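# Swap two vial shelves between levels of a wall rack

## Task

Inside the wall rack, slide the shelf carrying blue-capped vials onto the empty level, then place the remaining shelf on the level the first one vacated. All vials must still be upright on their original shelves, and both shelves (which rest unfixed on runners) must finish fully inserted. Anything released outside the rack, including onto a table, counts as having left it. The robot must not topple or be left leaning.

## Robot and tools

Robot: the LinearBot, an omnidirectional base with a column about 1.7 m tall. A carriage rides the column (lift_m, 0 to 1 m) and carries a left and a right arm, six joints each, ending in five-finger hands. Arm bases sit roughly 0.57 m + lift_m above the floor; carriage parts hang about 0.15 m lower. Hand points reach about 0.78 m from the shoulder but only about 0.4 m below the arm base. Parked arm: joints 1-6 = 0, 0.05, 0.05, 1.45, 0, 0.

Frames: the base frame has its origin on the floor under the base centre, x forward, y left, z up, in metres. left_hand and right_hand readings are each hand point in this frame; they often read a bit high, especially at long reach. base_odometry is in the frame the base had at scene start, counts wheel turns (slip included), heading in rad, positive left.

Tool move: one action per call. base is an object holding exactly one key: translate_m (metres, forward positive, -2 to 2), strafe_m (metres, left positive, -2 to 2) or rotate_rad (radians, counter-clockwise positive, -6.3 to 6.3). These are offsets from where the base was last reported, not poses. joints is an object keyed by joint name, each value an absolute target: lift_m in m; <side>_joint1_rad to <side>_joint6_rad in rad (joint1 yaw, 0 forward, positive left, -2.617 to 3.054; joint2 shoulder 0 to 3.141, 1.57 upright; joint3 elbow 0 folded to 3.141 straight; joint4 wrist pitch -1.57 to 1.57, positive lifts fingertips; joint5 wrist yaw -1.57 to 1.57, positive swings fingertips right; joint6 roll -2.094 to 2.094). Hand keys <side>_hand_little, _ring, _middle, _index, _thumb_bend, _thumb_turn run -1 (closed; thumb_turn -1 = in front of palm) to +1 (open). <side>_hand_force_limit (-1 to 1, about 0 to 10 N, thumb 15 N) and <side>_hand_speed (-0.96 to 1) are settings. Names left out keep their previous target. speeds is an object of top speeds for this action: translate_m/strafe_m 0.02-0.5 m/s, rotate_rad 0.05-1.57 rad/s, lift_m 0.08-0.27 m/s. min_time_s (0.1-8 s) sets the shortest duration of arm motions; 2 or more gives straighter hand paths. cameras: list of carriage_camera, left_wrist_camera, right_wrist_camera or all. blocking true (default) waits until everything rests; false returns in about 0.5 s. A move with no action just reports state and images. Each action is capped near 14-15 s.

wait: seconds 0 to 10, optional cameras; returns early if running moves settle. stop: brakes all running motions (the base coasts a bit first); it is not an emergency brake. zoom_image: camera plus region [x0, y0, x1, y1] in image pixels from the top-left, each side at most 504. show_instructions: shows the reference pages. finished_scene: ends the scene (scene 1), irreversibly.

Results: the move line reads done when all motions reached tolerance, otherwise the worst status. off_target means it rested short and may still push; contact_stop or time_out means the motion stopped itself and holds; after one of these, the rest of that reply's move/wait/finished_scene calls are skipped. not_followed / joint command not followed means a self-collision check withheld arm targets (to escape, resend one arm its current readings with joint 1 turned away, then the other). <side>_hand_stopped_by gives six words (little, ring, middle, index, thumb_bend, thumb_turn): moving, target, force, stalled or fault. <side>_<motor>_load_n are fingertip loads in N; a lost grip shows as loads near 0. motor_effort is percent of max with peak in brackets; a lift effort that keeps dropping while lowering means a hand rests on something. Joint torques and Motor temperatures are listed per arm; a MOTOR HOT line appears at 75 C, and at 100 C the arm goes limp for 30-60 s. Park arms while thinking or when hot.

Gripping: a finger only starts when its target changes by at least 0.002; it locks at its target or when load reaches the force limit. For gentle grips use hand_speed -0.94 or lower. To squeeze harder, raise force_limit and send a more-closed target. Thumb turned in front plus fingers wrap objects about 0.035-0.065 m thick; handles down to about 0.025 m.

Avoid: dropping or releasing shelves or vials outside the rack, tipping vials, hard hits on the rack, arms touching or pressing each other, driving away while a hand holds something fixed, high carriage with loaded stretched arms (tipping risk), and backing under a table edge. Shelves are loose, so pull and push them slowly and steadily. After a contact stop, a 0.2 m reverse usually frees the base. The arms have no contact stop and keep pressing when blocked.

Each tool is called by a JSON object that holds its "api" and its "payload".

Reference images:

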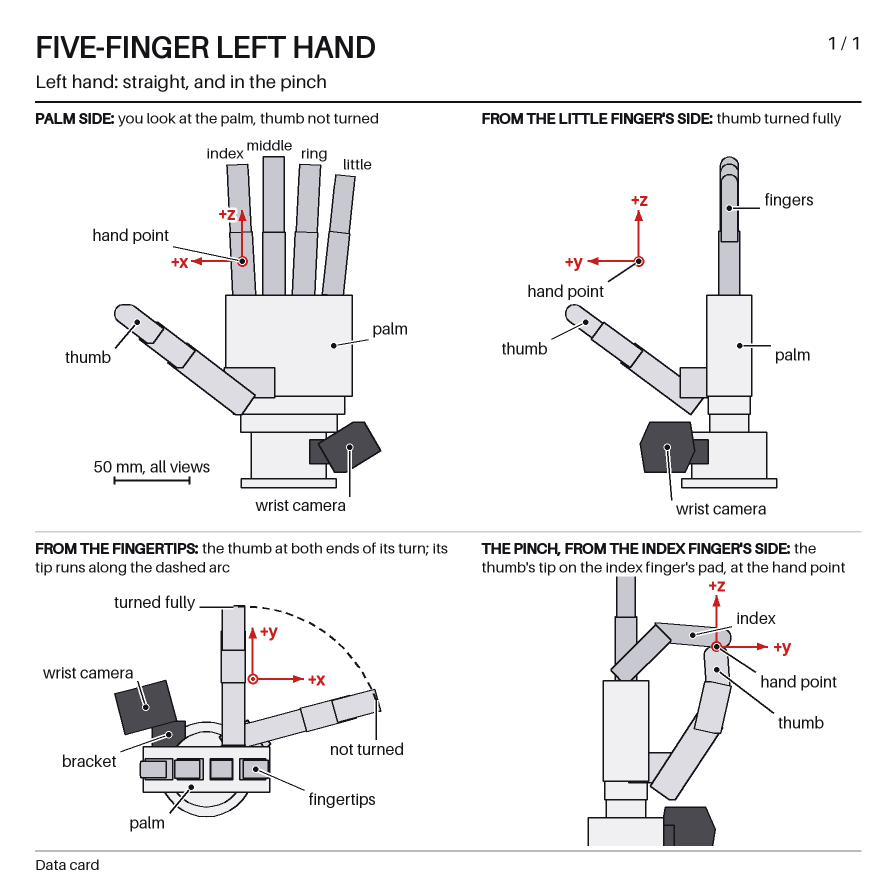

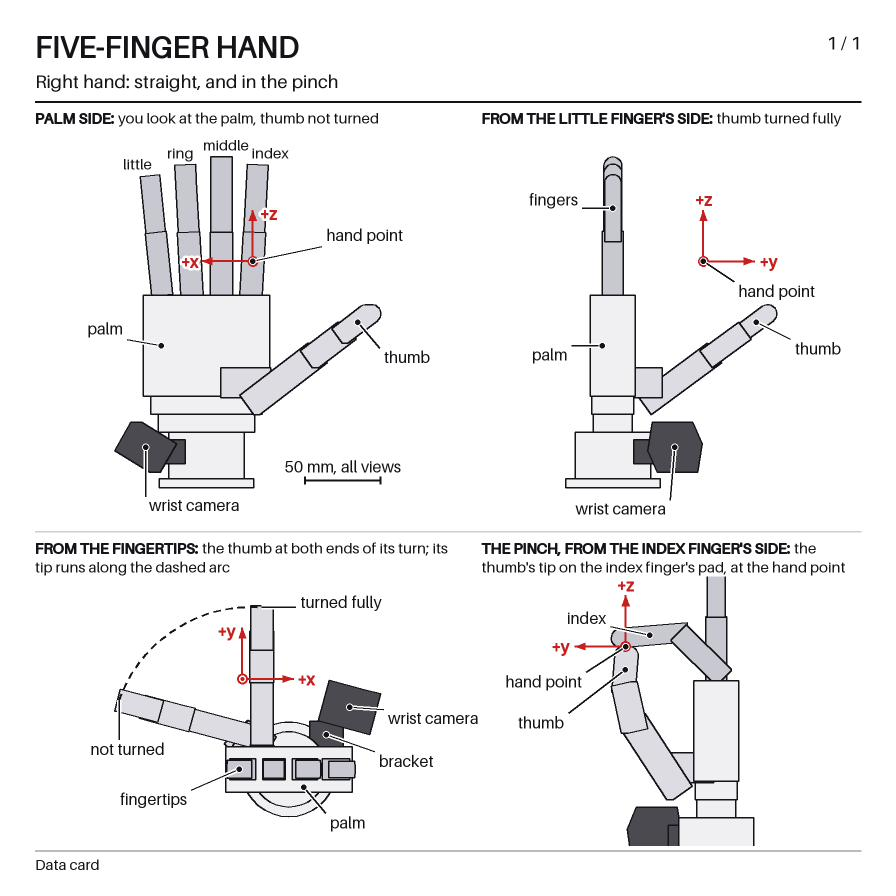

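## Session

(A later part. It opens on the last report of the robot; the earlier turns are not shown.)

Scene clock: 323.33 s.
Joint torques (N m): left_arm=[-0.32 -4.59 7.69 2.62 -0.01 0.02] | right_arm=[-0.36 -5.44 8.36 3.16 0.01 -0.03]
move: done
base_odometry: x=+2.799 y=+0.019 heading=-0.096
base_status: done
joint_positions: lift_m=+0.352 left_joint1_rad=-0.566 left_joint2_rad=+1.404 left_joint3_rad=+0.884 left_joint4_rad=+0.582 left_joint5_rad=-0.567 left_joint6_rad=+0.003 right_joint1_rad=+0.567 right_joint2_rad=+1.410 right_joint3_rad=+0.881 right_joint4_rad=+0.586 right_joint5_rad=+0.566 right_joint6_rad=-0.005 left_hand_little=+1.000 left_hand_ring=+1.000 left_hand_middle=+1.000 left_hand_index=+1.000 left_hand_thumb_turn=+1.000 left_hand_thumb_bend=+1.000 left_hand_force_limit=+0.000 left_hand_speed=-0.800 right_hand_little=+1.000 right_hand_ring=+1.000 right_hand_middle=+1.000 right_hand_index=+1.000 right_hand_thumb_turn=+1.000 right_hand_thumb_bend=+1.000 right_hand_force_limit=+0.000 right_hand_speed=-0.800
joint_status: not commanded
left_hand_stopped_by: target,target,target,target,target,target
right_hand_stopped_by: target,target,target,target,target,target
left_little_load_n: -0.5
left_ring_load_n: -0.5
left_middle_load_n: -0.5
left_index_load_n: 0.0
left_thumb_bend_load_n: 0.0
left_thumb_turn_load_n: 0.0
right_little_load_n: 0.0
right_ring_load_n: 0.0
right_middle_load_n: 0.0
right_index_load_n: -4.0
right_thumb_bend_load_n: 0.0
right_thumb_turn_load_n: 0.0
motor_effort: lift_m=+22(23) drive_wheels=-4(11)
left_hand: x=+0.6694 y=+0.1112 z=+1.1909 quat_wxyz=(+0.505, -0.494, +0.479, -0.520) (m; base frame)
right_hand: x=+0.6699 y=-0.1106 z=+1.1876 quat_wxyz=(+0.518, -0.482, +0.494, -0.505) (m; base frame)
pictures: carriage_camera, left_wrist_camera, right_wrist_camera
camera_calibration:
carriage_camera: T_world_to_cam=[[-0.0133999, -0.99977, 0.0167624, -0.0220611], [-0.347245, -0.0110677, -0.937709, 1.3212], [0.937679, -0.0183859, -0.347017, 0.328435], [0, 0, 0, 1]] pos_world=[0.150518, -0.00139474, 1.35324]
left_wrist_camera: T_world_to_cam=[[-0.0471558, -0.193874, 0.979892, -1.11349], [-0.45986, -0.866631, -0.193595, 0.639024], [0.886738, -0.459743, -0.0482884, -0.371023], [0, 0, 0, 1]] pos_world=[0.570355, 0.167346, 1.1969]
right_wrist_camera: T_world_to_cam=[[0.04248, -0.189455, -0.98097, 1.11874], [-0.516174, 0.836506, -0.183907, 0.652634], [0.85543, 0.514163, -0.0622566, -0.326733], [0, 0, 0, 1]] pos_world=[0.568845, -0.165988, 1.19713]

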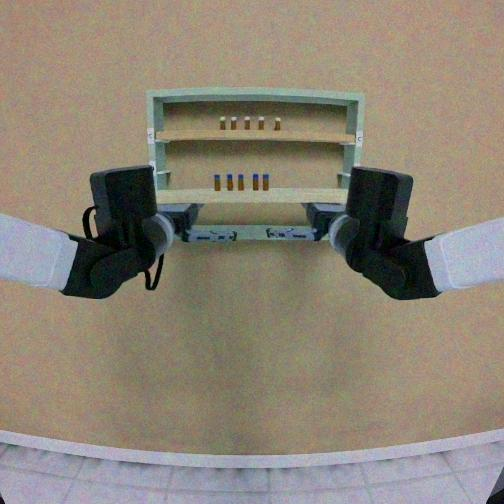

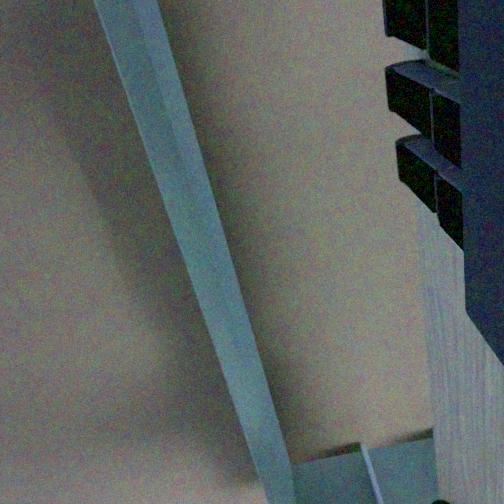

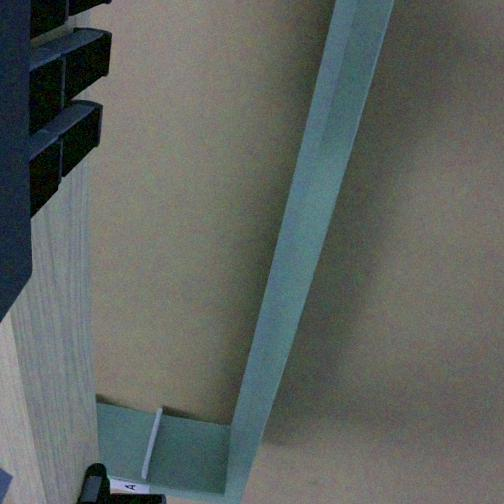

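{"api": "move", "payload": {"joints": {"lift_m": 0.4165}, "speeds": {"lift_m": 0.08}, "cameras": ["all"]}}

{"api": "zoom_image", "payload": {"camera": "carriage_camera", "region": [135, 120, 255, 240]}}

{"api": "zoom_image", "payload": {"camera": "carriage_camera", "region": [255, 120, 375, 240]}}

Scene clock: 334.07 s.
Joint torques (N m): left_arm=[-0.31 -4.92 8.13 2.53 0.01 0] | right_arm=[-0.31 -5.6 8.29 3.12 -0.01 -0.02]
move: done
base_odometry: x=+2.799 y=+0.019 heading=-0.096
base_status: not commanded
joint_positions: lift_m=+0.416 left_joint1_rad=-0.566 left_joint2_rad=+1.406 left_joint3_rad=+0.881 left_joint4_rad=+0.589 left_joint5_rad=-0.567 left_joint6_rad=+0.003 right_joint1_rad=+0.567 right_joint2_rad=+1.412 right_joint3_rad=+0.881 right_joint4_rad=+0.589 right_joint5_rad=+0.566 right_joint6_rad=-0.006 left_hand_little=+1.000 left_hand_ring=+1.000 left_hand_middle=+1.000 left_hand_index=+1.000 left_hand_thumb_turn=+1.000 left_hand_thumb_bend=+1.000 left_hand_force_limit=+0.000 left_hand_speed=-0.800 right_hand_little=+1.000 right_hand_ring=+1.000 right_hand_middle=+1.000 right_hand_index=+1.000 right_hand_thumb_turn=+1.000 right_hand_thumb_bend=+1.000 right_hand_force_limit=+0.000 right_hand_speed=-0.800
joint_status: all done
left_hand_stopped_by: target,target,target,target,target,target
right_hand_stopped_by: target,target,target,target,target,target
left_little_load_n: -0.5
left_ring_load_n: 0.0
left_middle_load_n: -0.5
left_index_load_n: 0.0
left_thumb_bend_load_n: 0.0
left_thumb_turn_load_n: 0.0
right_little_load_n: 0.0
right_ring_load_n: -0.5
right_middle_load_n: 0.0
right_index_load_n: -4.0
right_thumb_bend_load_n: 0.0
right_thumb_turn_load_n: -0.5
motor_effort: lift_m=+23(26) drive_wheels=-4(5)
left_hand: x=+0.6696 y=+0.1111 z=+1.2545 quat_wxyz=(+0.506, -0.494, +0.479, -0.521) (m; base frame)
right_hand: x=+0.6703 y=-0.1104 z=+1.2517 quat_wxyz=(+0.518, -0.482, +0.494, -0.505) (m; base frame)
pictures: carriage_camera, left_wrist_camera, right_wrist_camera
camera_calibration:
carriage_camera: T_world_to_cam=[[-0.0133999, -0.99977, 0.0167624, -0.0231423], [-0.347245, -0.0110677, -0.937709, 1.38168], [0.937679, -0.0183859, -0.347017, 0.350817], [0, 0, 0, 1]] pos_world=[0.150518, -0.00139474, 1.41774]
left_wrist_camera: T_world_to_cam=[[-0.0483995, -0.193087, 0.979987, -1.17517], [-0.45961, -0.866789, -0.193483, 0.651045], [0.886801, -0.459776, -0.0467924, -0.370105], [0, 0, 0, 1]] pos_world=[0.570559, 0.167244, 1.2603]
right_wrist_camera: T_world_to_cam=[[0.0427878, -0.189972, -0.980857, 1.18124], [-0.516078, 0.836432, -0.184512, 0.665157], [0.855472, 0.514093, -0.0622511, -0.32323], [0, 0, 0, 1]] pos_world=[0.569244, -0.165786, 1.26123]

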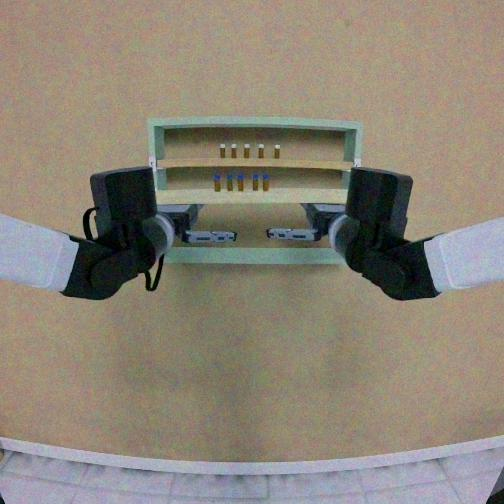

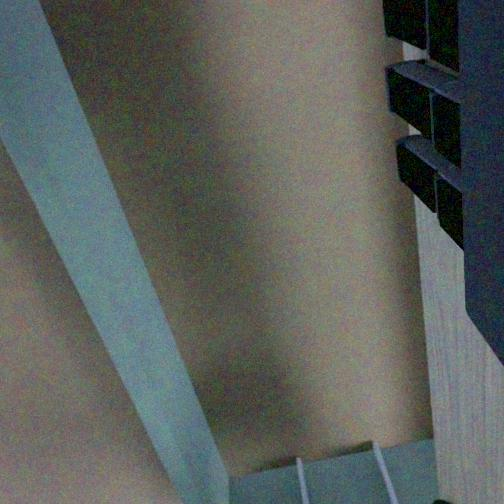

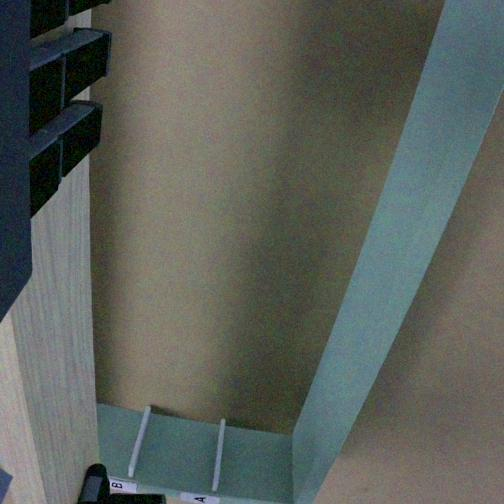

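Scaled by 4.200 from the camera's 504x504 image, which has a finer 720x720 frame.

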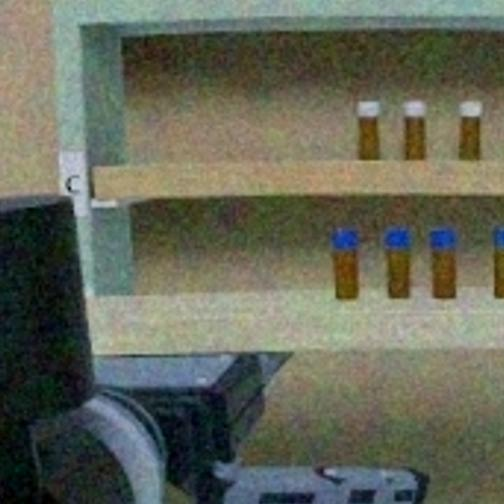

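Scaled by 4.200 from the camera's 504x504 image, which has a finer 720x720 frame.

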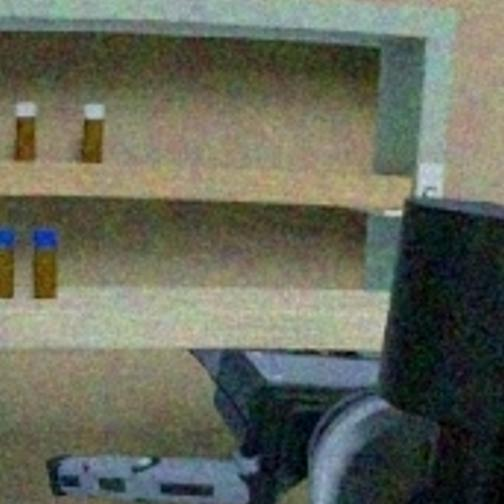

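{"api": "move", "payload": {"base": {"translate_m": 0.055}, "speeds": {"translate_m": 0.04}, "cameras": ["carriage_camera"]}}

{"api": "zoom_image", "payload": {"camera": "carriage_camera", "region": [135, 120, 255, 240]}}

{"api": "zoom_image", "payload": {"camera": "carriage_camera", "region": [255, 120, 375, 240]}}

Scene clock: 355.13 s.
Joint torques (N m): left_arm=[-0.42 -4.81 8.12 2.56 -0.02 -0.02] | right_arm=[-0.39 -5.55 8.38 3.12 -0.01 -0.02]
Motor temperatures (°C): left_arm=[25 30 43 45 25 23] | right_arm=[26 34 46 49 23 25]
move: done
base_odometry: x=+2.854 y=+0.014 heading=-0.095
base_status: done
joint_positions: lift_m=+0.416 left_joint1_rad=-0.566 left_joint2_rad=+1.406 left_joint3_rad=+0.881 left_joint4_rad=+0.589 left_joint5_rad=-0.567 left_joint6_rad=+0.003 right_joint1_rad=+0.567 right_joint2_rad=+1.412 right_joint3_rad=+0.881 right_joint4_rad=+0.587 right_joint5_rad=+0.567 right_joint6_rad=-0.006 left_hand_little=+1.000 left_hand_ring=+1.000 left_hand_middle=+1.000 left_hand_index=+1.000 left_hand_thumb_turn=+1.000 left_hand_thumb_bend=+1.000 left_hand_force_limit=+0.000 left_hand_speed=-0.800 right_hand_little=+1.000 right_hand_ring=+1.000 right_hand_middle=+1.000 right_hand_index=+1.000 right_hand_thumb_turn=+1.000 right_hand_thumb_bend=+1.000 right_hand_force_limit=+0.000 right_hand_speed=-0.800
joint_status: not commanded
left_hand_stopped_by: target,target,target,target,target,target
right_hand_stopped_by: target,target,target,target,target,target
left_little_load_n: -0.5
left_ring_load_n: -0.5
left_middle_load_n: -1.0
left_index_load_n: 0.0
left_thumb_bend_load_n: 0.0
left_thumb_turn_load_n: 0.0
right_little_load_n: 0.0
right_ring_load_n: 0.0
right_middle_load_n: 0.0
right_index_load_n: -3.5
right_thumb_bend_load_n: 0.0
right_thumb_turn_load_n: 0.0
motor_effort: lift_m=+22(23) drive_wheels=-4(8)
left_hand: x=+0.6697 y=+0.1112 z=+1.2545 quat_wxyz=(+0.506, -0.494, +0.479, -0.520) (m; base frame)
right_hand: x=+0.6703 y=-0.1107 z=+1.2514 quat_wxyz=(+0.518, -0.482, +0.494, -0.506) (m; base frame)
pictures: carriage_camera
camera_calibration:
carriage_camera: T_world_to_cam=[[-0.0133999, -0.99977, 0.0167624, -0.0231423], [-0.347245, -0.0110677, -0.937709, 1.38168], [0.937679, -0.0183859, -0.347017, 0.350817], [0, 0, 0, 1]] pos_world=[0.150518, -0.00139474, 1.41774]

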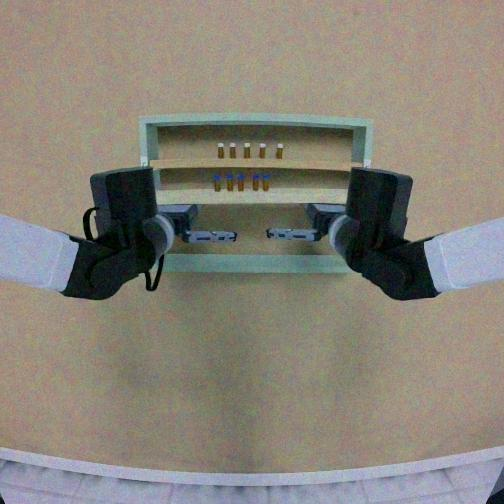

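Scaled by 4.200 from the camera's 504x504 image, which has a finer 720x720 frame.

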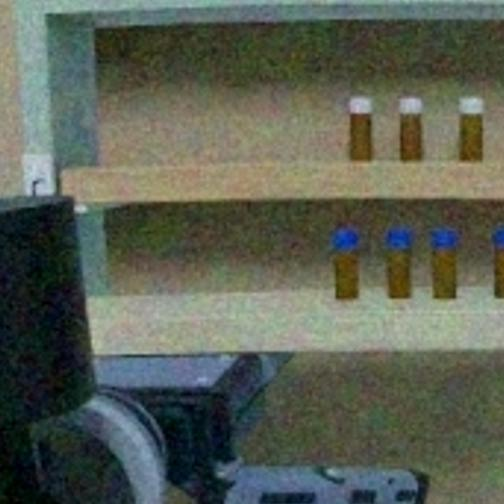

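Scaled by 4.200 from the camera's 504x504 image, which has a finer 720x720 frame.

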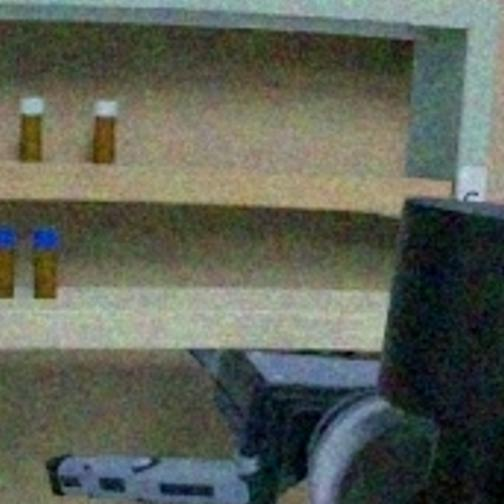

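{"api": "move", "payload": {"base": {"translate_m": 0.02}, "speeds": {"translate_m": 0.03}, "cameras": ["carriage_camera"]}}

{"api": "zoom_image", "payload": {"camera": "carriage_camera", "region": [135, 120, 255, 240]}}

{"api": "zoom_image", "payload": {"camera": "carriage_camera", "region": [255, 120, 375, 240]}}

Scene clock: 359.93 s.
Joint torques (N m): left_arm=[-0.38 -4.82 8.03 2.57 -0.01 -0.01] | right_arm=[-0.39 -5.6 8.31 3.11 -0.04 -0.01]
move: done
base_odometry: x=+2.874 y=+0.012 heading=-0.095
base_status: done
joint_positions: lift_m=+0.416 left_joint1_rad=-0.566 left_joint2_rad=+1.406 left_joint3_rad=+0.881 left_joint4_rad=+0.589 left_joint5_rad=-0.569 left_joint6_rad=+0.003 right_joint1_rad=+0.567 right_joint2_rad=+1.412 right_joint3_rad=+0.881 right_joint4_rad=+0.588 right_joint5_rad=+0.568 right_joint6_rad=-0.006 left_hand_little=+1.000 left_hand_ring=+1.000 left_hand_middle=+1.000 left_hand_index=+1.000 left_hand_thumb_turn=+1.000 left_hand_thumb_bend=+1.000 left_hand_force_limit=+0.000 left_hand_speed=-0.800 right_hand_little=+1.000 right_hand_ring=+1.000 right_hand_middle=+1.000 right_hand_index=+1.000 right_hand_thumb_turn=+1.000 right_hand_thumb_bend=+1.000 right_hand_force_limit=+0.000 right_hand_speed=-0.800
joint_status: not commanded
left_hand_stopped_by: target,target,target,target,target,target
right_hand_stopped_by: target,target,target,target,target,target
left_little_load_n: -0.5
left_ring_load_n: -0.5
left_middle_load_n: -0.5
left_index_load_n: 0.0
left_thumb_bend_load_n: -0.5
left_thumb_turn_load_n: 0.0
right_little_load_n: 0.0
right_ring_load_n: 0.0
right_middle_load_n: 0.0
right_index_load_n: -3.5
right_thumb_bend_load_n: 0.0
right_thumb_turn_load_n: 0.0
motor_effort: lift_m=+22(23) drive_wheels=+2(12)
left_hand: x=+0.6697 y=+0.1114 z=+1.2545 quat_wxyz=(+0.506, -0.495, +0.478, -0.520) (m; base frame)
right_hand: x=+0.6703 y=-0.1108 z=+1.2515 quat_wxyz=(+0.517, -0.481, +0.495, -0.506) (m; base frame)
pictures: carriage_camera
camera_calibration:
carriage_camera: T_world_to_cam=[[-0.0133999, -0.99977, 0.0167624, -0.0231423], [-0.347245, -0.0110677, -0.937709, 1.38168], [0.937679, -0.0183859, -0.347017, 0.350817], [0, 0, 0, 1]] pos_world=[0.150518, -0.00139474, 1.41774]

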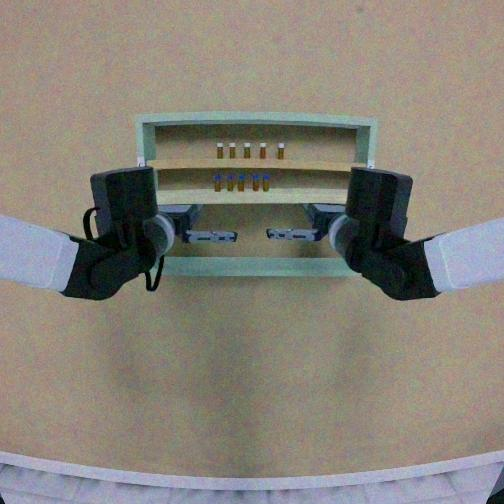

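Scaled by 4.200 from the camera's 504x504 image, which has a finer 720x720 frame.

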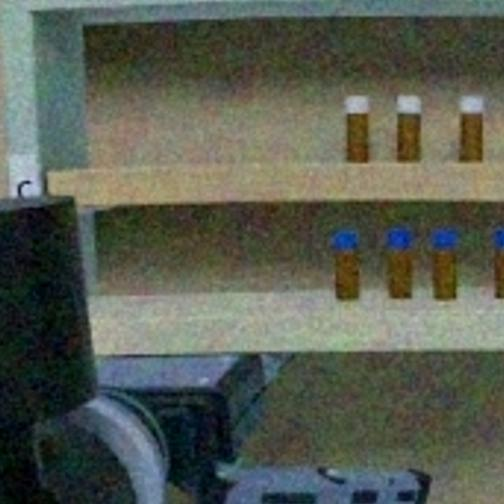

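Scaled by 4.200 from the camera's 504x504 image, which has a finer 720x720 frame.

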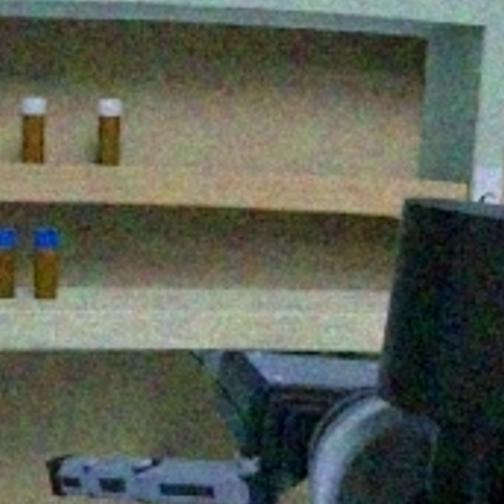

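{"api": "move", "payload": {"base": {"translate_m": 0.015}, "speeds": {"translate_m": 0.03}, "cameras": ["carriage_camera"]}}

{"api": "zoom_image", "payload": {"camera": "carriage_camera", "region": [135, 120, 255, 240]}}

{"api": "zoom_image", "payload": {"camera": "carriage_camera", "region": [255, 120, 375, 240]}}

Scene clock: 365.80 s.
Joint torques (N m): left_arm=[-0.32 -4.81 8.06 2.53 0 0] | right_arm=[-0.38 -5.64 8.4 3.13 -0.04 -0.01]
move: done
base_odometry: x=+2.889 y=+0.011 heading=-0.095
base_status: done
joint_positions: lift_m=+0.416 left_joint1_rad=-0.566 left_joint2_rad=+1.406 left_joint3_rad=+0.881 left_joint4_rad=+0.589 left_joint5_rad=-0.569 left_joint6_rad=+0.003 right_joint1_rad=+0.567 right_joint2_rad=+1.412 right_joint3_rad=+0.881 right_joint4_rad=+0.587 right_joint5_rad=+0.569 right_joint6_rad=-0.006 left_hand_little=+1.000 left_hand_ring=+1.000 left_hand_middle=+1.000 left_hand_index=+1.000 left_hand_thumb_turn=+1.000 left_hand_thumb_bend=+1.000 left_hand_force_limit=+0.000 left_hand_speed=-0.800 right_hand_little=+1.000 right_hand_ring=+1.000 right_hand_middle=+1.000 right_hand_index=+1.000 right_hand_thumb_turn=+1.000 right_hand_thumb_bend=+1.000 right_hand_force_limit=+0.000 right_hand_speed=-0.800
joint_status: not commanded
left_hand_stopped_by: target,target,target,target,target,target
right_hand_stopped_by: target,target,target,target,target,target
left_little_load_n: -0.5
left_ring_load_n: -0.5
left_middle_load_n: -1.0
left_index_load_n: 0.0
left_thumb_bend_load_n: 0.0
left_thumb_turn_load_n: -0.5
right_little_load_n: 0.0
right_ring_load_n: 0.0
right_middle_load_n: 0.0
right_index_load_n: -3.5
right_thumb_bend_load_n: 0.0
right_thumb_turn_load_n: 0.0
motor_effort: lift_m=+22(23) drive_wheels=-3(11)
left_hand: x=+0.6697 y=+0.1114 z=+1.2545 quat_wxyz=(+0.506, -0.495, +0.478, -0.520) (m; base frame)
right_hand: x=+0.6703 y=-0.1110 z=+1.2513 quat_wxyz=(+0.517, -0.482, +0.495, -0.506) (m; base frame)
pictures: carriage_camera
camera_calibration:
carriage_camera: T_world_to_cam=[[-0.0133999, -0.99977, 0.0167624, -0.0231423], [-0.347245, -0.0110677, -0.937709, 1.38168], [0.937679, -0.0183859, -0.347017, 0.350817], [0, 0, 0, 1]] pos_world=[0.150518, -0.00139474, 1.41774]

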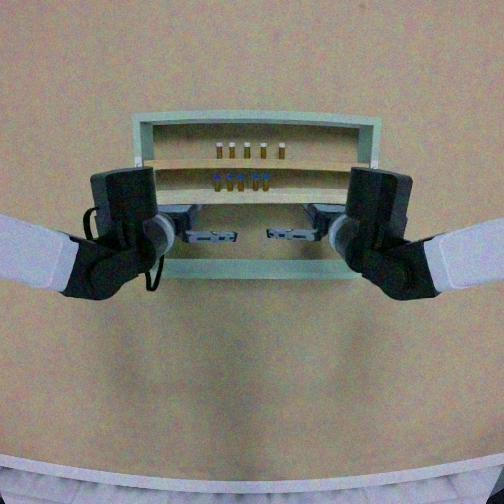

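Scaled by 4.200 from the camera's 504x504 image, which has a finer 720x720 frame.

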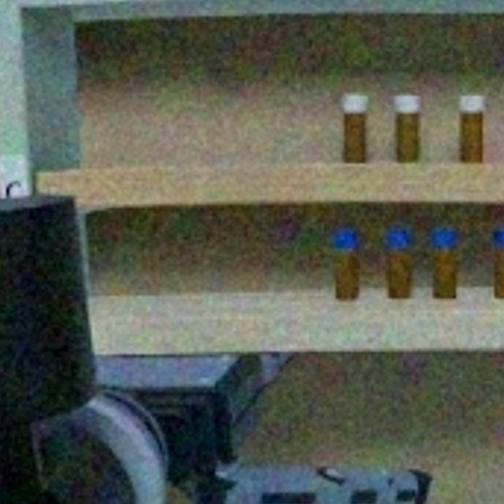

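Scaled by 4.200 from the camera's 504x504 image, which has a finer 720x720 frame.

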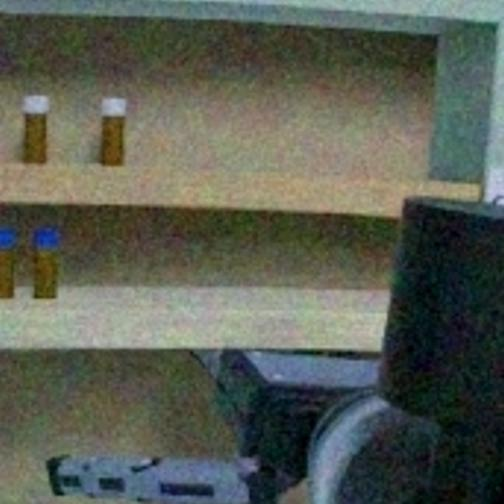

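{"api": "move", "payload": {"base": {"translate_m": 0.019}, "speeds": {"translate_m": 0.03}, "cameras": ["carriage_camera", "left_wrist_camera"]}}

{"api": "zoom_image", "payload": {"camera": "carriage_camera", "region": [135, 120, 255, 240]}}

{"api": "zoom_image", "payload": {"camera": "carriage_camera", "region": [255, 120, 375, 240]}}

Scene clock: 373.27 s.
Joint torques (N m): left_arm=[-0.38 -4.93 7.99 2.54 0.01 0.01] | right_arm=[-0.35 -5.64 8.35 3.14 -0.04 -0.02]
move: done
base_odometry: x=+2.908 y=+0.009 heading=-0.095
base_status: done
joint_positions: lift_m=+0.416 left_joint1_rad=-0.567 left_joint2_rad=+1.406 left_joint3_rad=+0.881 left_joint4_rad=+0.589 left_joint5_rad=-0.569 left_joint6_rad=+0.003 right_joint1_rad=+0.567 right_joint2_rad=+1.412 right_joint3_rad=+0.881 right_joint4_rad=+0.588 right_joint5_rad=+0.569 right_joint6_rad=-0.006 left_hand_little=+1.000 left_hand_ring=+1.000 left_hand_middle=+1.000 left_hand_index=+1.000 left_hand_thumb_turn=+1.000 left_hand_thumb_bend=+1.000 left_hand_force_limit=+0.000 left_hand_speed=-0.800 right_hand_little=+1.000 right_hand_ring=+1.000 right_hand_middle=+1.000 right_hand_index=+1.000 right_hand_thumb_turn=+1.000 right_hand_thumb_bend=+1.000 right_hand_force_limit=+0.000 right_hand_speed=-0.800
joint_status: not commanded
left_hand_stopped_by: target,target,target,target,target,target
right_hand_stopped_by: target,target,target,target,target,target
left_little_load_n: -0.5
left_ring_load_n: -0.5
left_middle_load_n: -0.5
left_index_load_n: 0.0
left_thumb_bend_load_n: 0.0
left_thumb_turn_load_n: -0.5
right_little_load_n: 0.0
right_ring_load_n: 0.0
right_middle_load_n: 0.0
right_index_load_n: -4.0
right_thumb_bend_load_n: 0.0
right_thumb_turn_load_n: 0.0
motor_effort: lift_m=+22(23) drive_wheels=+2(11)
left_hand: x=+0.6696 y=+0.1113 z=+1.2545 quat_wxyz=(+0.506, -0.495, +0.478, -0.520) (m; base frame)
right_hand: x=+0.6704 y=-0.1111 z=+1.2515 quat_wxyz=(+0.517, -0.481, +0.495, -0.506) (m; base frame)
pictures: carriage_camera, left_wrist_camera
camera_calibration:
carriage_camera: T_world_to_cam=[[-0.0133999, -0.99977, 0.0167624, -0.0231423], [-0.347245, -0.0110677, -0.937709, 1.38168], [0.937679, -0.0183859, -0.347017, 0.350817], [0, 0, 0, 1]] pos_world=[0.150518, -0.00139474, 1.41774]
left_wrist_camera: T_world_to_cam=[[-0.0479803, -0.19309, 0.980007, -1.17542], [-0.457944, -0.867693, -0.193381, 0.650164], [0.887685, -0.458067, -0.0467924, -0.370762], [0, 0, 0, 1]] pos_world=[0.570462, 0.167347, 1.2603]

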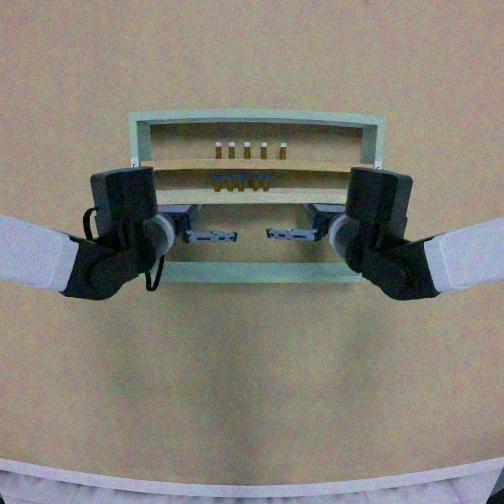

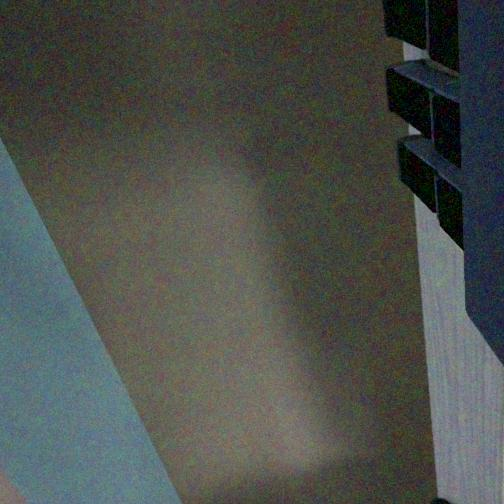

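Scaled by 4.200 from the camera's 504x504 image, which has a finer 720x720 frame.

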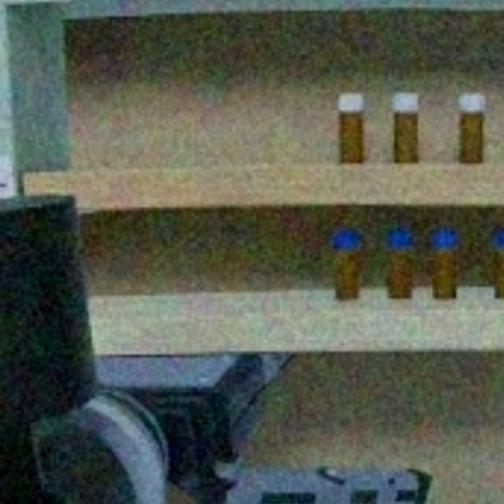

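Scaled by 4.200 from the camera's 504x504 image, which has a finer 720x720 frame.

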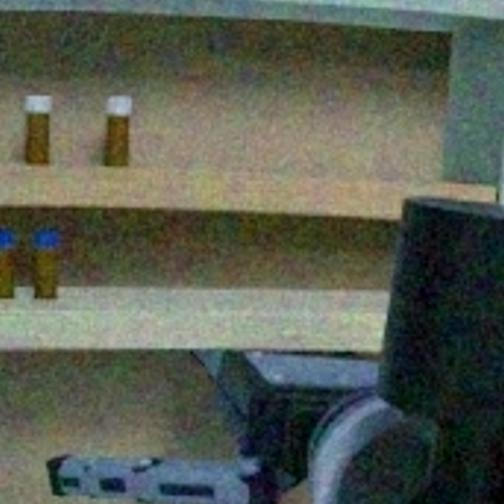

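{"api": "move", "payload": {"base": {"translate_m": 0.013}, "speeds": {"translate_m": 0.03}, "cameras": ["carriage_camera"]}}

{"api": "zoom_image", "payload": {"camera": "carriage_camera", "region": [135, 120, 255, 240]}}

{"api": "zoom_image", "payload": {"camera": "carriage_camera", "region": [255, 120, 375, 240]}}

Scene clock: 378.33 s.
Joint torques (N m): left_arm=[-0.31 -4.74 8.06 2.53 0.01 0.01] | right_arm=[-0.28 -5.64 8.36 3.11 -0.07 -0.02]
move: done
base_odometry: x=+2.921 y=+0.008 heading=-0.094
base_status: done
joint_positions: lift_m=+0.416 left_joint1_rad=-0.567 left_joint2_rad=+1.406 left_joint3_rad=+0.881 left_joint4_rad=+0.589 left_joint5_rad=-0.569 left_joint6_rad=+0.003 right_joint1_rad=+0.567 right_joint2_rad=+1.412 right_joint3_rad=+0.881 right_joint4_rad=+0.588 right_joint5_rad=+0.570 right_joint6_rad=-0.006 left_hand_little=+1.000 left_hand_ring=+1.000 left_hand_middle=+1.000 left_hand_index=+1.000 left_hand_thumb_turn=+1.000 left_hand_thumb_bend=+1.000 left_hand_force_limit=+0.000 left_hand_speed=-0.800 right_hand_little=+1.000 right_hand_ring=+1.000 right_hand_middle=+1.000 right_hand_index=+1.000 right_hand_thumb_turn=+1.000 right_hand_thumb_bend=+1.000 right_hand_force_limit=+0.000 right_hand_speed=-0.800
joint_status: not commanded
left_hand_stopped_by: target,target,target,target,target,target
right_hand_stopped_by: target,target,target,target,target,target
left_little_load_n: -0.5
left_ring_load_n: -0.5
left_middle_load_n: -0.5
left_index_load_n: 0.0
left_thumb_bend_load_n: 0.0
left_thumb_turn_load_n: 0.0
right_little_load_n: 0.0
right_ring_load_n: 0.0
right_middle_load_n: 0.0
right_index_load_n: -4.0
right_thumb_bend_load_n: 0.0
right_thumb_turn_load_n: 0.0
motor_effort: lift_m=+22(23) drive_wheels=-3(12)
left_hand: x=+0.6696 y=+0.1113 z=+1.2545 quat_wxyz=(+0.506, -0.495, +0.478, -0.520) (m; base frame)
right_hand: x=+0.6704 y=-0.1111 z=+1.2516 quat_wxyz=(+0.517, -0.481, +0.495, -0.506) (m; base frame)
pictures: carriage_camera
camera_calibration:
carriage_camera: T_world_to_cam=[[-0.0133999, -0.99977, 0.0167624, -0.0231423], [-0.347245, -0.0110677, -0.937709, 1.38168], [0.937679, -0.0183859, -0.347017, 0.350817], [0, 0, 0, 1]] pos_world=[0.150518, -0.00139474, 1.41774]

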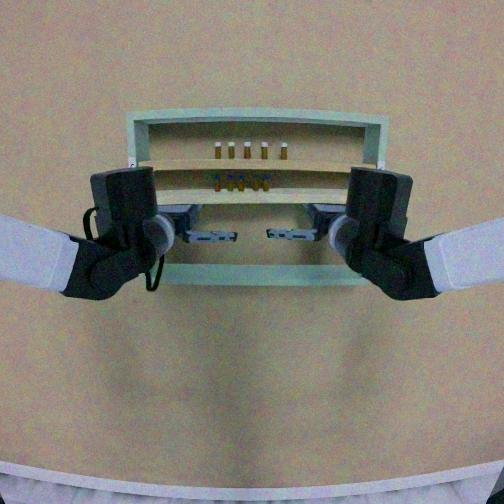

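Scaled by 4.200 from the camera's 504x504 image, which has a finer 720x720 frame.

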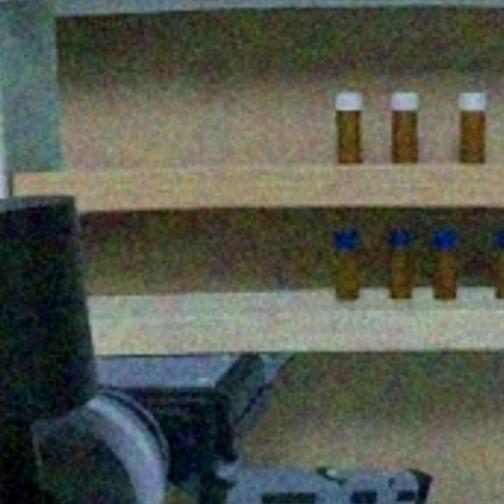

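Scaled by 4.200 from the camera's 504x504 image, which has a finer 720x720 frame.

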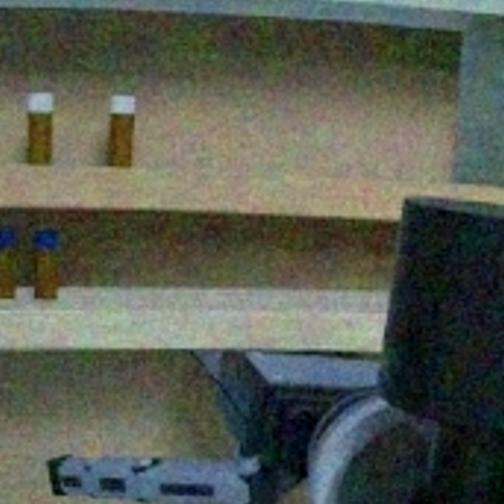

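{"api": "move", "payload": {"joints": {"lift_m": 0.405}, "speeds": {"lift_m": 0.08}}}

{"api": "move", "payload": {"joints": {"right_joint4_rad": 0.57, "left_joint4_rad": 0.56}, "min_time_s": 2.5, "cameras": ["carriage_camera"]}}

{"api": "zoom_image", "payload": {"camera": "carriage_camera", "region": [135, 120, 255, 240]}}

{"api": "zoom_image", "payload": {"camera": "carriage_camera", "region": [255, 120, 375, 240]}}

Scene clock: 386.47 s.
Joint torques (N m): left_arm=[-0.34 -4.75 8.1 2.47 0.03 0.02] | right_arm=[-0.39 -5.75 8.29 3.13 -0.05 -0.01]
move: done
base_odometry: x=+2.921 y=+0.008 heading=-0.094
base_status: not commanded
joint_positions: lift_m=+0.405 left_joint1_rad=-0.567 left_joint2_rad=+1.406 left_joint3_rad=+0.881 left_joint4_rad=+0.597 left_joint5_rad=-0.569 left_joint6_rad=+0.003 right_joint1_rad=+0.567 right_joint2_rad=+1.414 right_joint3_rad=+0.881 right_joint4_rad=+0.588 right_joint5_rad=+0.570 right_joint6_rad=-0.006 left_hand_little=+1.000 left_hand_ring=+1.000 left_hand_middle=+1.000 left_hand_index=+1.000 left_hand_thumb_turn=+1.000 left_hand_thumb_bend=+1.000 left_hand_force_limit=+0.000 left_hand_speed=-0.800 right_hand_little=+1.000 right_hand_ring=+1.000 right_hand_middle=+1.000 right_hand_index=+1.000 right_hand_thumb_turn=+1.000 right_hand_thumb_bend=+1.000 right_hand_force_limit=+0.000 right_hand_speed=-0.800
joint_status: all done
left_hand_stopped_by: target,target,target,target,target,target
right_hand_stopped_by: target,target,target,target,target,target
left_little_load_n: 0.0
left_ring_load_n: 0.0
left_middle_load_n: -0.5
left_index_load_n: -1.0
left_thumb_bend_load_n: 0.0
left_thumb_turn_load_n: 0.0
right_little_load_n: 0.0
right_ring_load_n: 0.0
right_middle_load_n: 0.0
right_index_load_n: -4.0
right_thumb_bend_load_n: 0.0
right_thumb_turn_load_n: 0.0
motor_effort: lift_m=+20(21) drive_wheels=-3(3)
left_hand: x=+0.6699 y=+0.1111 z=+1.2455 quat_wxyz=(+0.507, -0.494, +0.475, -0.523) (m; base frame)
right_hand: x=+0.6705 y=-0.1111 z=+1.2398 quat_wxyz=(+0.517, -0.482, +0.495, -0.506) (m; base frame)
pictures: none

Scene clock: 389.27 s.
Joint torques (N m): left_arm=[-0.35 -4.81 8.09 1.93 0.01 0.01] | right_arm=[-0.38 -5.75 8.31 2 -0.05 -0.02]
move: done
base_odometry: x=+2.921 y=+0.008 heading=-0.094
base_status: not commanded
joint_positions: lift_m=+0.405 left_joint1_rad=-0.567 left_joint2_rad=+1.406 left_joint3_rad=+0.881 left_joint4_rad=+0.564 left_joint5_rad=-0.569 left_joint6_rad=+0.003 right_joint1_rad=+0.567 right_joint2_rad=+1.414 right_joint3_rad=+0.881 right_joint4_rad=+0.570 right_joint5_rad=+0.570 right_joint6_rad=-0.006 left_hand_little=+1.000 left_hand_ring=+1.000 left_hand_middle=+1.000 left_hand_index=+1.000 left_hand_thumb_turn=+1.000 left_hand_thumb_bend=+1.000 left_hand_force_limit=+0.000 left_hand_speed=-0.800 right_hand_little=+1.000 right_hand_ring=+1.000 right_hand_middle=+1.000 right_hand_index=+1.000 right_hand_thumb_turn=+1.000 right_hand_thumb_bend=+1.000 right_hand_force_limit=+0.000 right_hand_speed=-0.800
joint_status: all done
left_hand_stopped_by: target,target,target,target,target,target
right_hand_stopped_by: target,target,target,target,target,target
left_little_load_n: 0.0
left_ring_load_n: 0.0
left_middle_load_n: 0.0
left_index_load_n: 0.0
left_thumb_bend_load_n: 0.0
left_thumb_turn_load_n: 0.0
right_little_load_n: 0.0
right_ring_load_n: 0.0
right_middle_load_n: -0.5
right_index_load_n: 0.0
right_thumb_bend_load_n: 0.0
right_thumb_turn_load_n: 0.0
motor_effort: lift_m=+20(21) drive_wheels=-3(3)
left_hand: x=+0.6686 y=+0.1120 z=+1.2369 quat_wxyz=(+0.504, -0.497, +0.487, -0.512) (m; base frame)
right_hand: x=+0.6698 y=-0.1115 z=+1.2353 quat_wxyz=(+0.511, -0.488, +0.496, -0.505) (m; base frame)
pictures: carriage_camera
camera_calibration:
carriage_camera: T_world_to_cam=[[-0.0133999, -0.99977, 0.0167624, -0.0229545], [-0.347245, -0.0110677, -0.937709, 1.37118], [0.937679, -0.0183859, -0.347017, 0.346931], [0, 0, 0, 1]] pos_world=[0.150518, -0.00139474, 1.40654]

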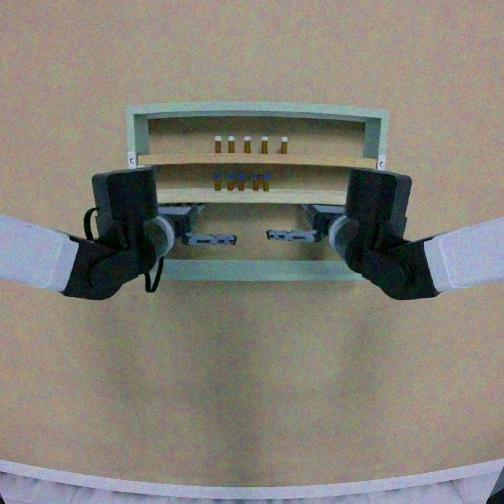

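Scaled by 4.200 from the camera's 504x504 image, which has a finer 720x720 frame.

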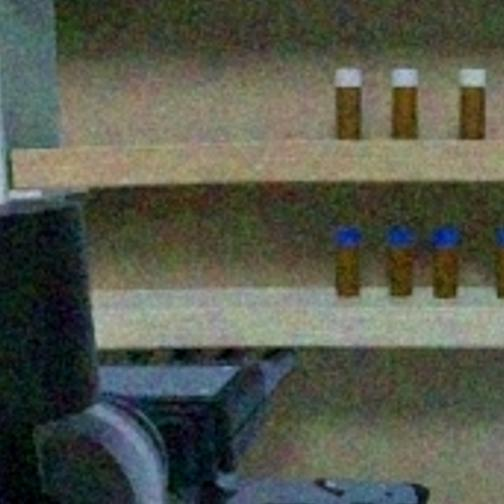

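Scaled by 4.200 from the camera's 504x504 image, which has a finer 720x720 frame.

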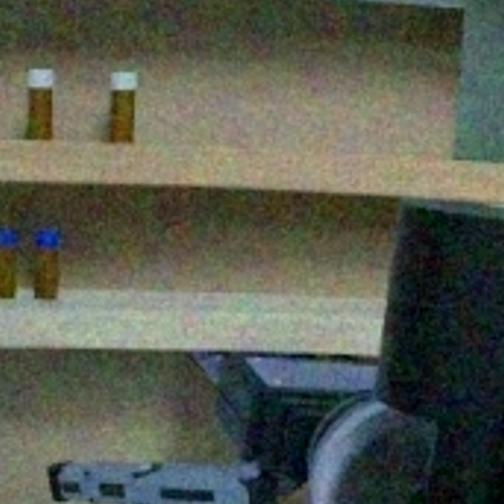

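{"api": "move", "payload": {"joints": {"lift_m": 0.393, "right_joint4_rad": 0.555, "left_joint4_rad": 0.555}, "speeds": {"lift_m": 0.08}, "cameras": ["all"]}}

{"api": "zoom_image", "payload": {"camera": "carriage_camera", "region": [135, 120, 255, 240]}}

{"api": "zoom_image", "payload": {"camera": "carriage_camera", "region": [255, 120, 375, 240]}}

Scene clock: 393.60 s.
Joint torques (N m): left_arm=[-0.25 -4.9 8.06 2.01 0.01 0.02] | right_arm=[-0.36 -5.71 8.31 2.09 -0.05 -0.02]
move: done
base_odometry: x=+2.921 y=+0.008 heading=-0.094
base_status: not commanded
joint_positions: lift_m=+0.393 left_joint1_rad=-0.567 left_joint2_rad=+1.406 left_joint3_rad=+0.881 left_joint4_rad=+0.550 left_joint5_rad=-0.569 left_joint6_rad=+0.003 right_joint1_rad=+0.567 right_joint2_rad=+1.413 right_joint3_rad=+0.881 right_joint4_rad=+0.551 right_joint5_rad=+0.570 right_joint6_rad=-0.006 left_hand_little=+1.000 left_hand_ring=+1.000 left_hand_middle=+1.000 left_hand_index=+1.000 left_hand_thumb_turn=+1.000 left_hand_thumb_bend=+1.000 left_hand_force_limit=+0.000 left_hand_speed=-0.800 right_hand_little=+1.000 right_hand_ring=+1.000 right_hand_middle=+1.000 right_hand_index=+1.000 right_hand_thumb_turn=+1.000 right_hand_thumb_bend=+1.000 right_hand_force_limit=+0.000 right_hand_speed=-0.800
joint_status: all done
left_hand_stopped_by: target,target,target,target,target,target
right_hand_stopped_by: target,target,target,target,target,target
left_little_load_n: 0.0
left_ring_load_n: 0.0
left_middle_load_n: 0.0
left_index_load_n: 0.0
left_thumb_bend_load_n: 0.0
left_thumb_turn_load_n: 0.0
right_little_load_n: 0.0
right_ring_load_n: 0.0
right_middle_load_n: 0.0
right_index_load_n: 0.0
right_thumb_bend_load_n: 0.0
right_thumb_turn_load_n: -0.5
motor_effort: lift_m=+20(22) drive_wheels=+2(3)
left_hand: x=+0.6680 y=+0.1124 z=+1.2213 quat_wxyz=(+0.503, -0.498, +0.492, -0.507) (m; base frame)
right_hand: x=+0.6689 y=-0.1121 z=+1.2187 quat_wxyz=(+0.504, -0.494, +0.498, -0.504) (m; base frame)
pictures: carriage_camera, left_wrist_camera, right_wrist_camera
camera_calibration:
carriage_camera: T_world_to_cam=[[-0.0133999, -0.99977, 0.0167624, -0.0227551], [-0.347245, -0.0110677, -0.937709, 1.36002], [0.937679, -0.0183859, -0.347017, 0.342801], [0, 0, 0, 1]] pos_world=[0.150518, -0.00139474, 1.39464]
left_wrist_camera: T_world_to_cam=[[-0.0155693, -0.213662, 0.976783, -1.15821], [-0.464397, -0.863597, -0.196306, 0.651308], [0.88549, -0.456671, -0.0857785, -0.321439], [0, 0, 0, 1]] pos_world=[0.569064, 0.168209, 1.23161]
right_wrist_camera: T_world_to_cam=[[0.0104943, -0.210357, -0.977568, 1.16402], [-0.519179, 0.834377, -0.185118, 0.662301], [0.854601, 0.509476, -0.100457, -0.276612], [0, 0, 0, 1]] pos_world=[0.56803, -0.166822, 1.23272]

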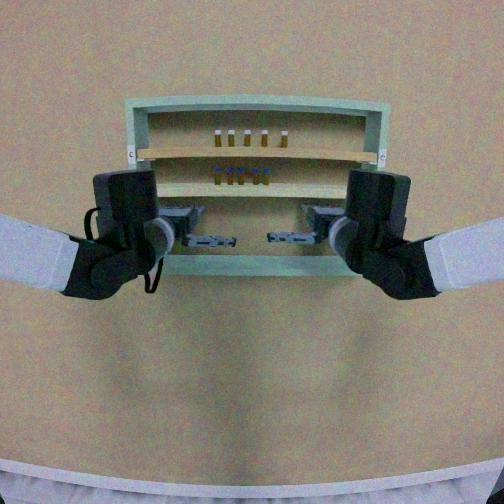

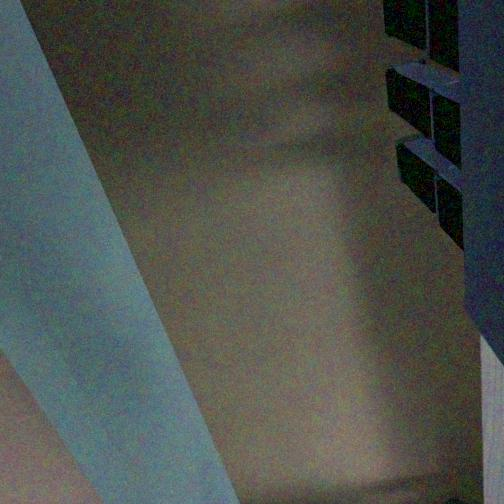

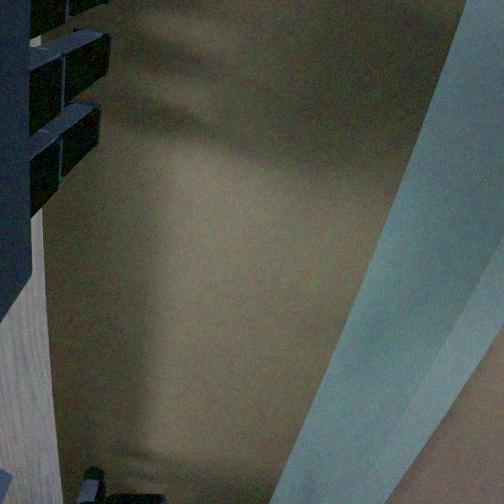

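Scaled by 4.200 from the camera's 504x504 image, which has a finer 720x720 frame.

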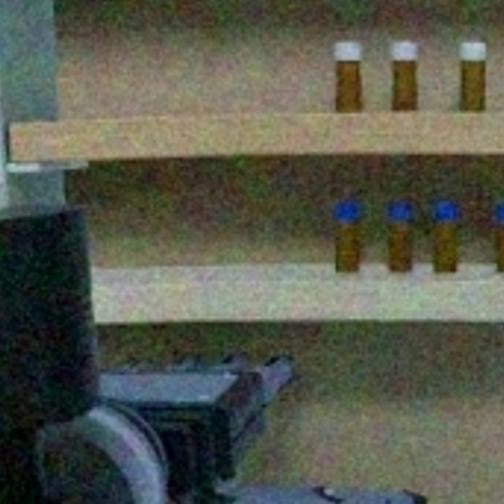

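Scaled by 4.200 from the camera's 504x504 image, which has a finer 720x720 frame.

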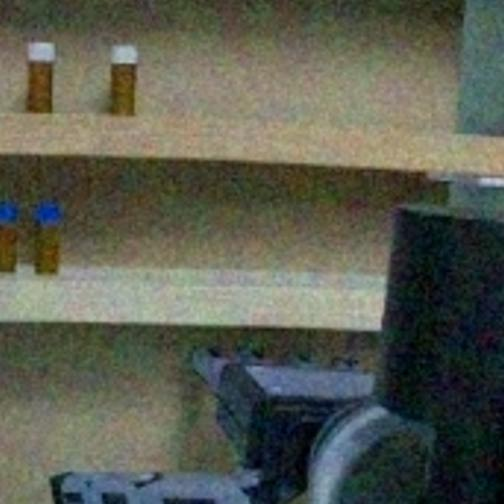

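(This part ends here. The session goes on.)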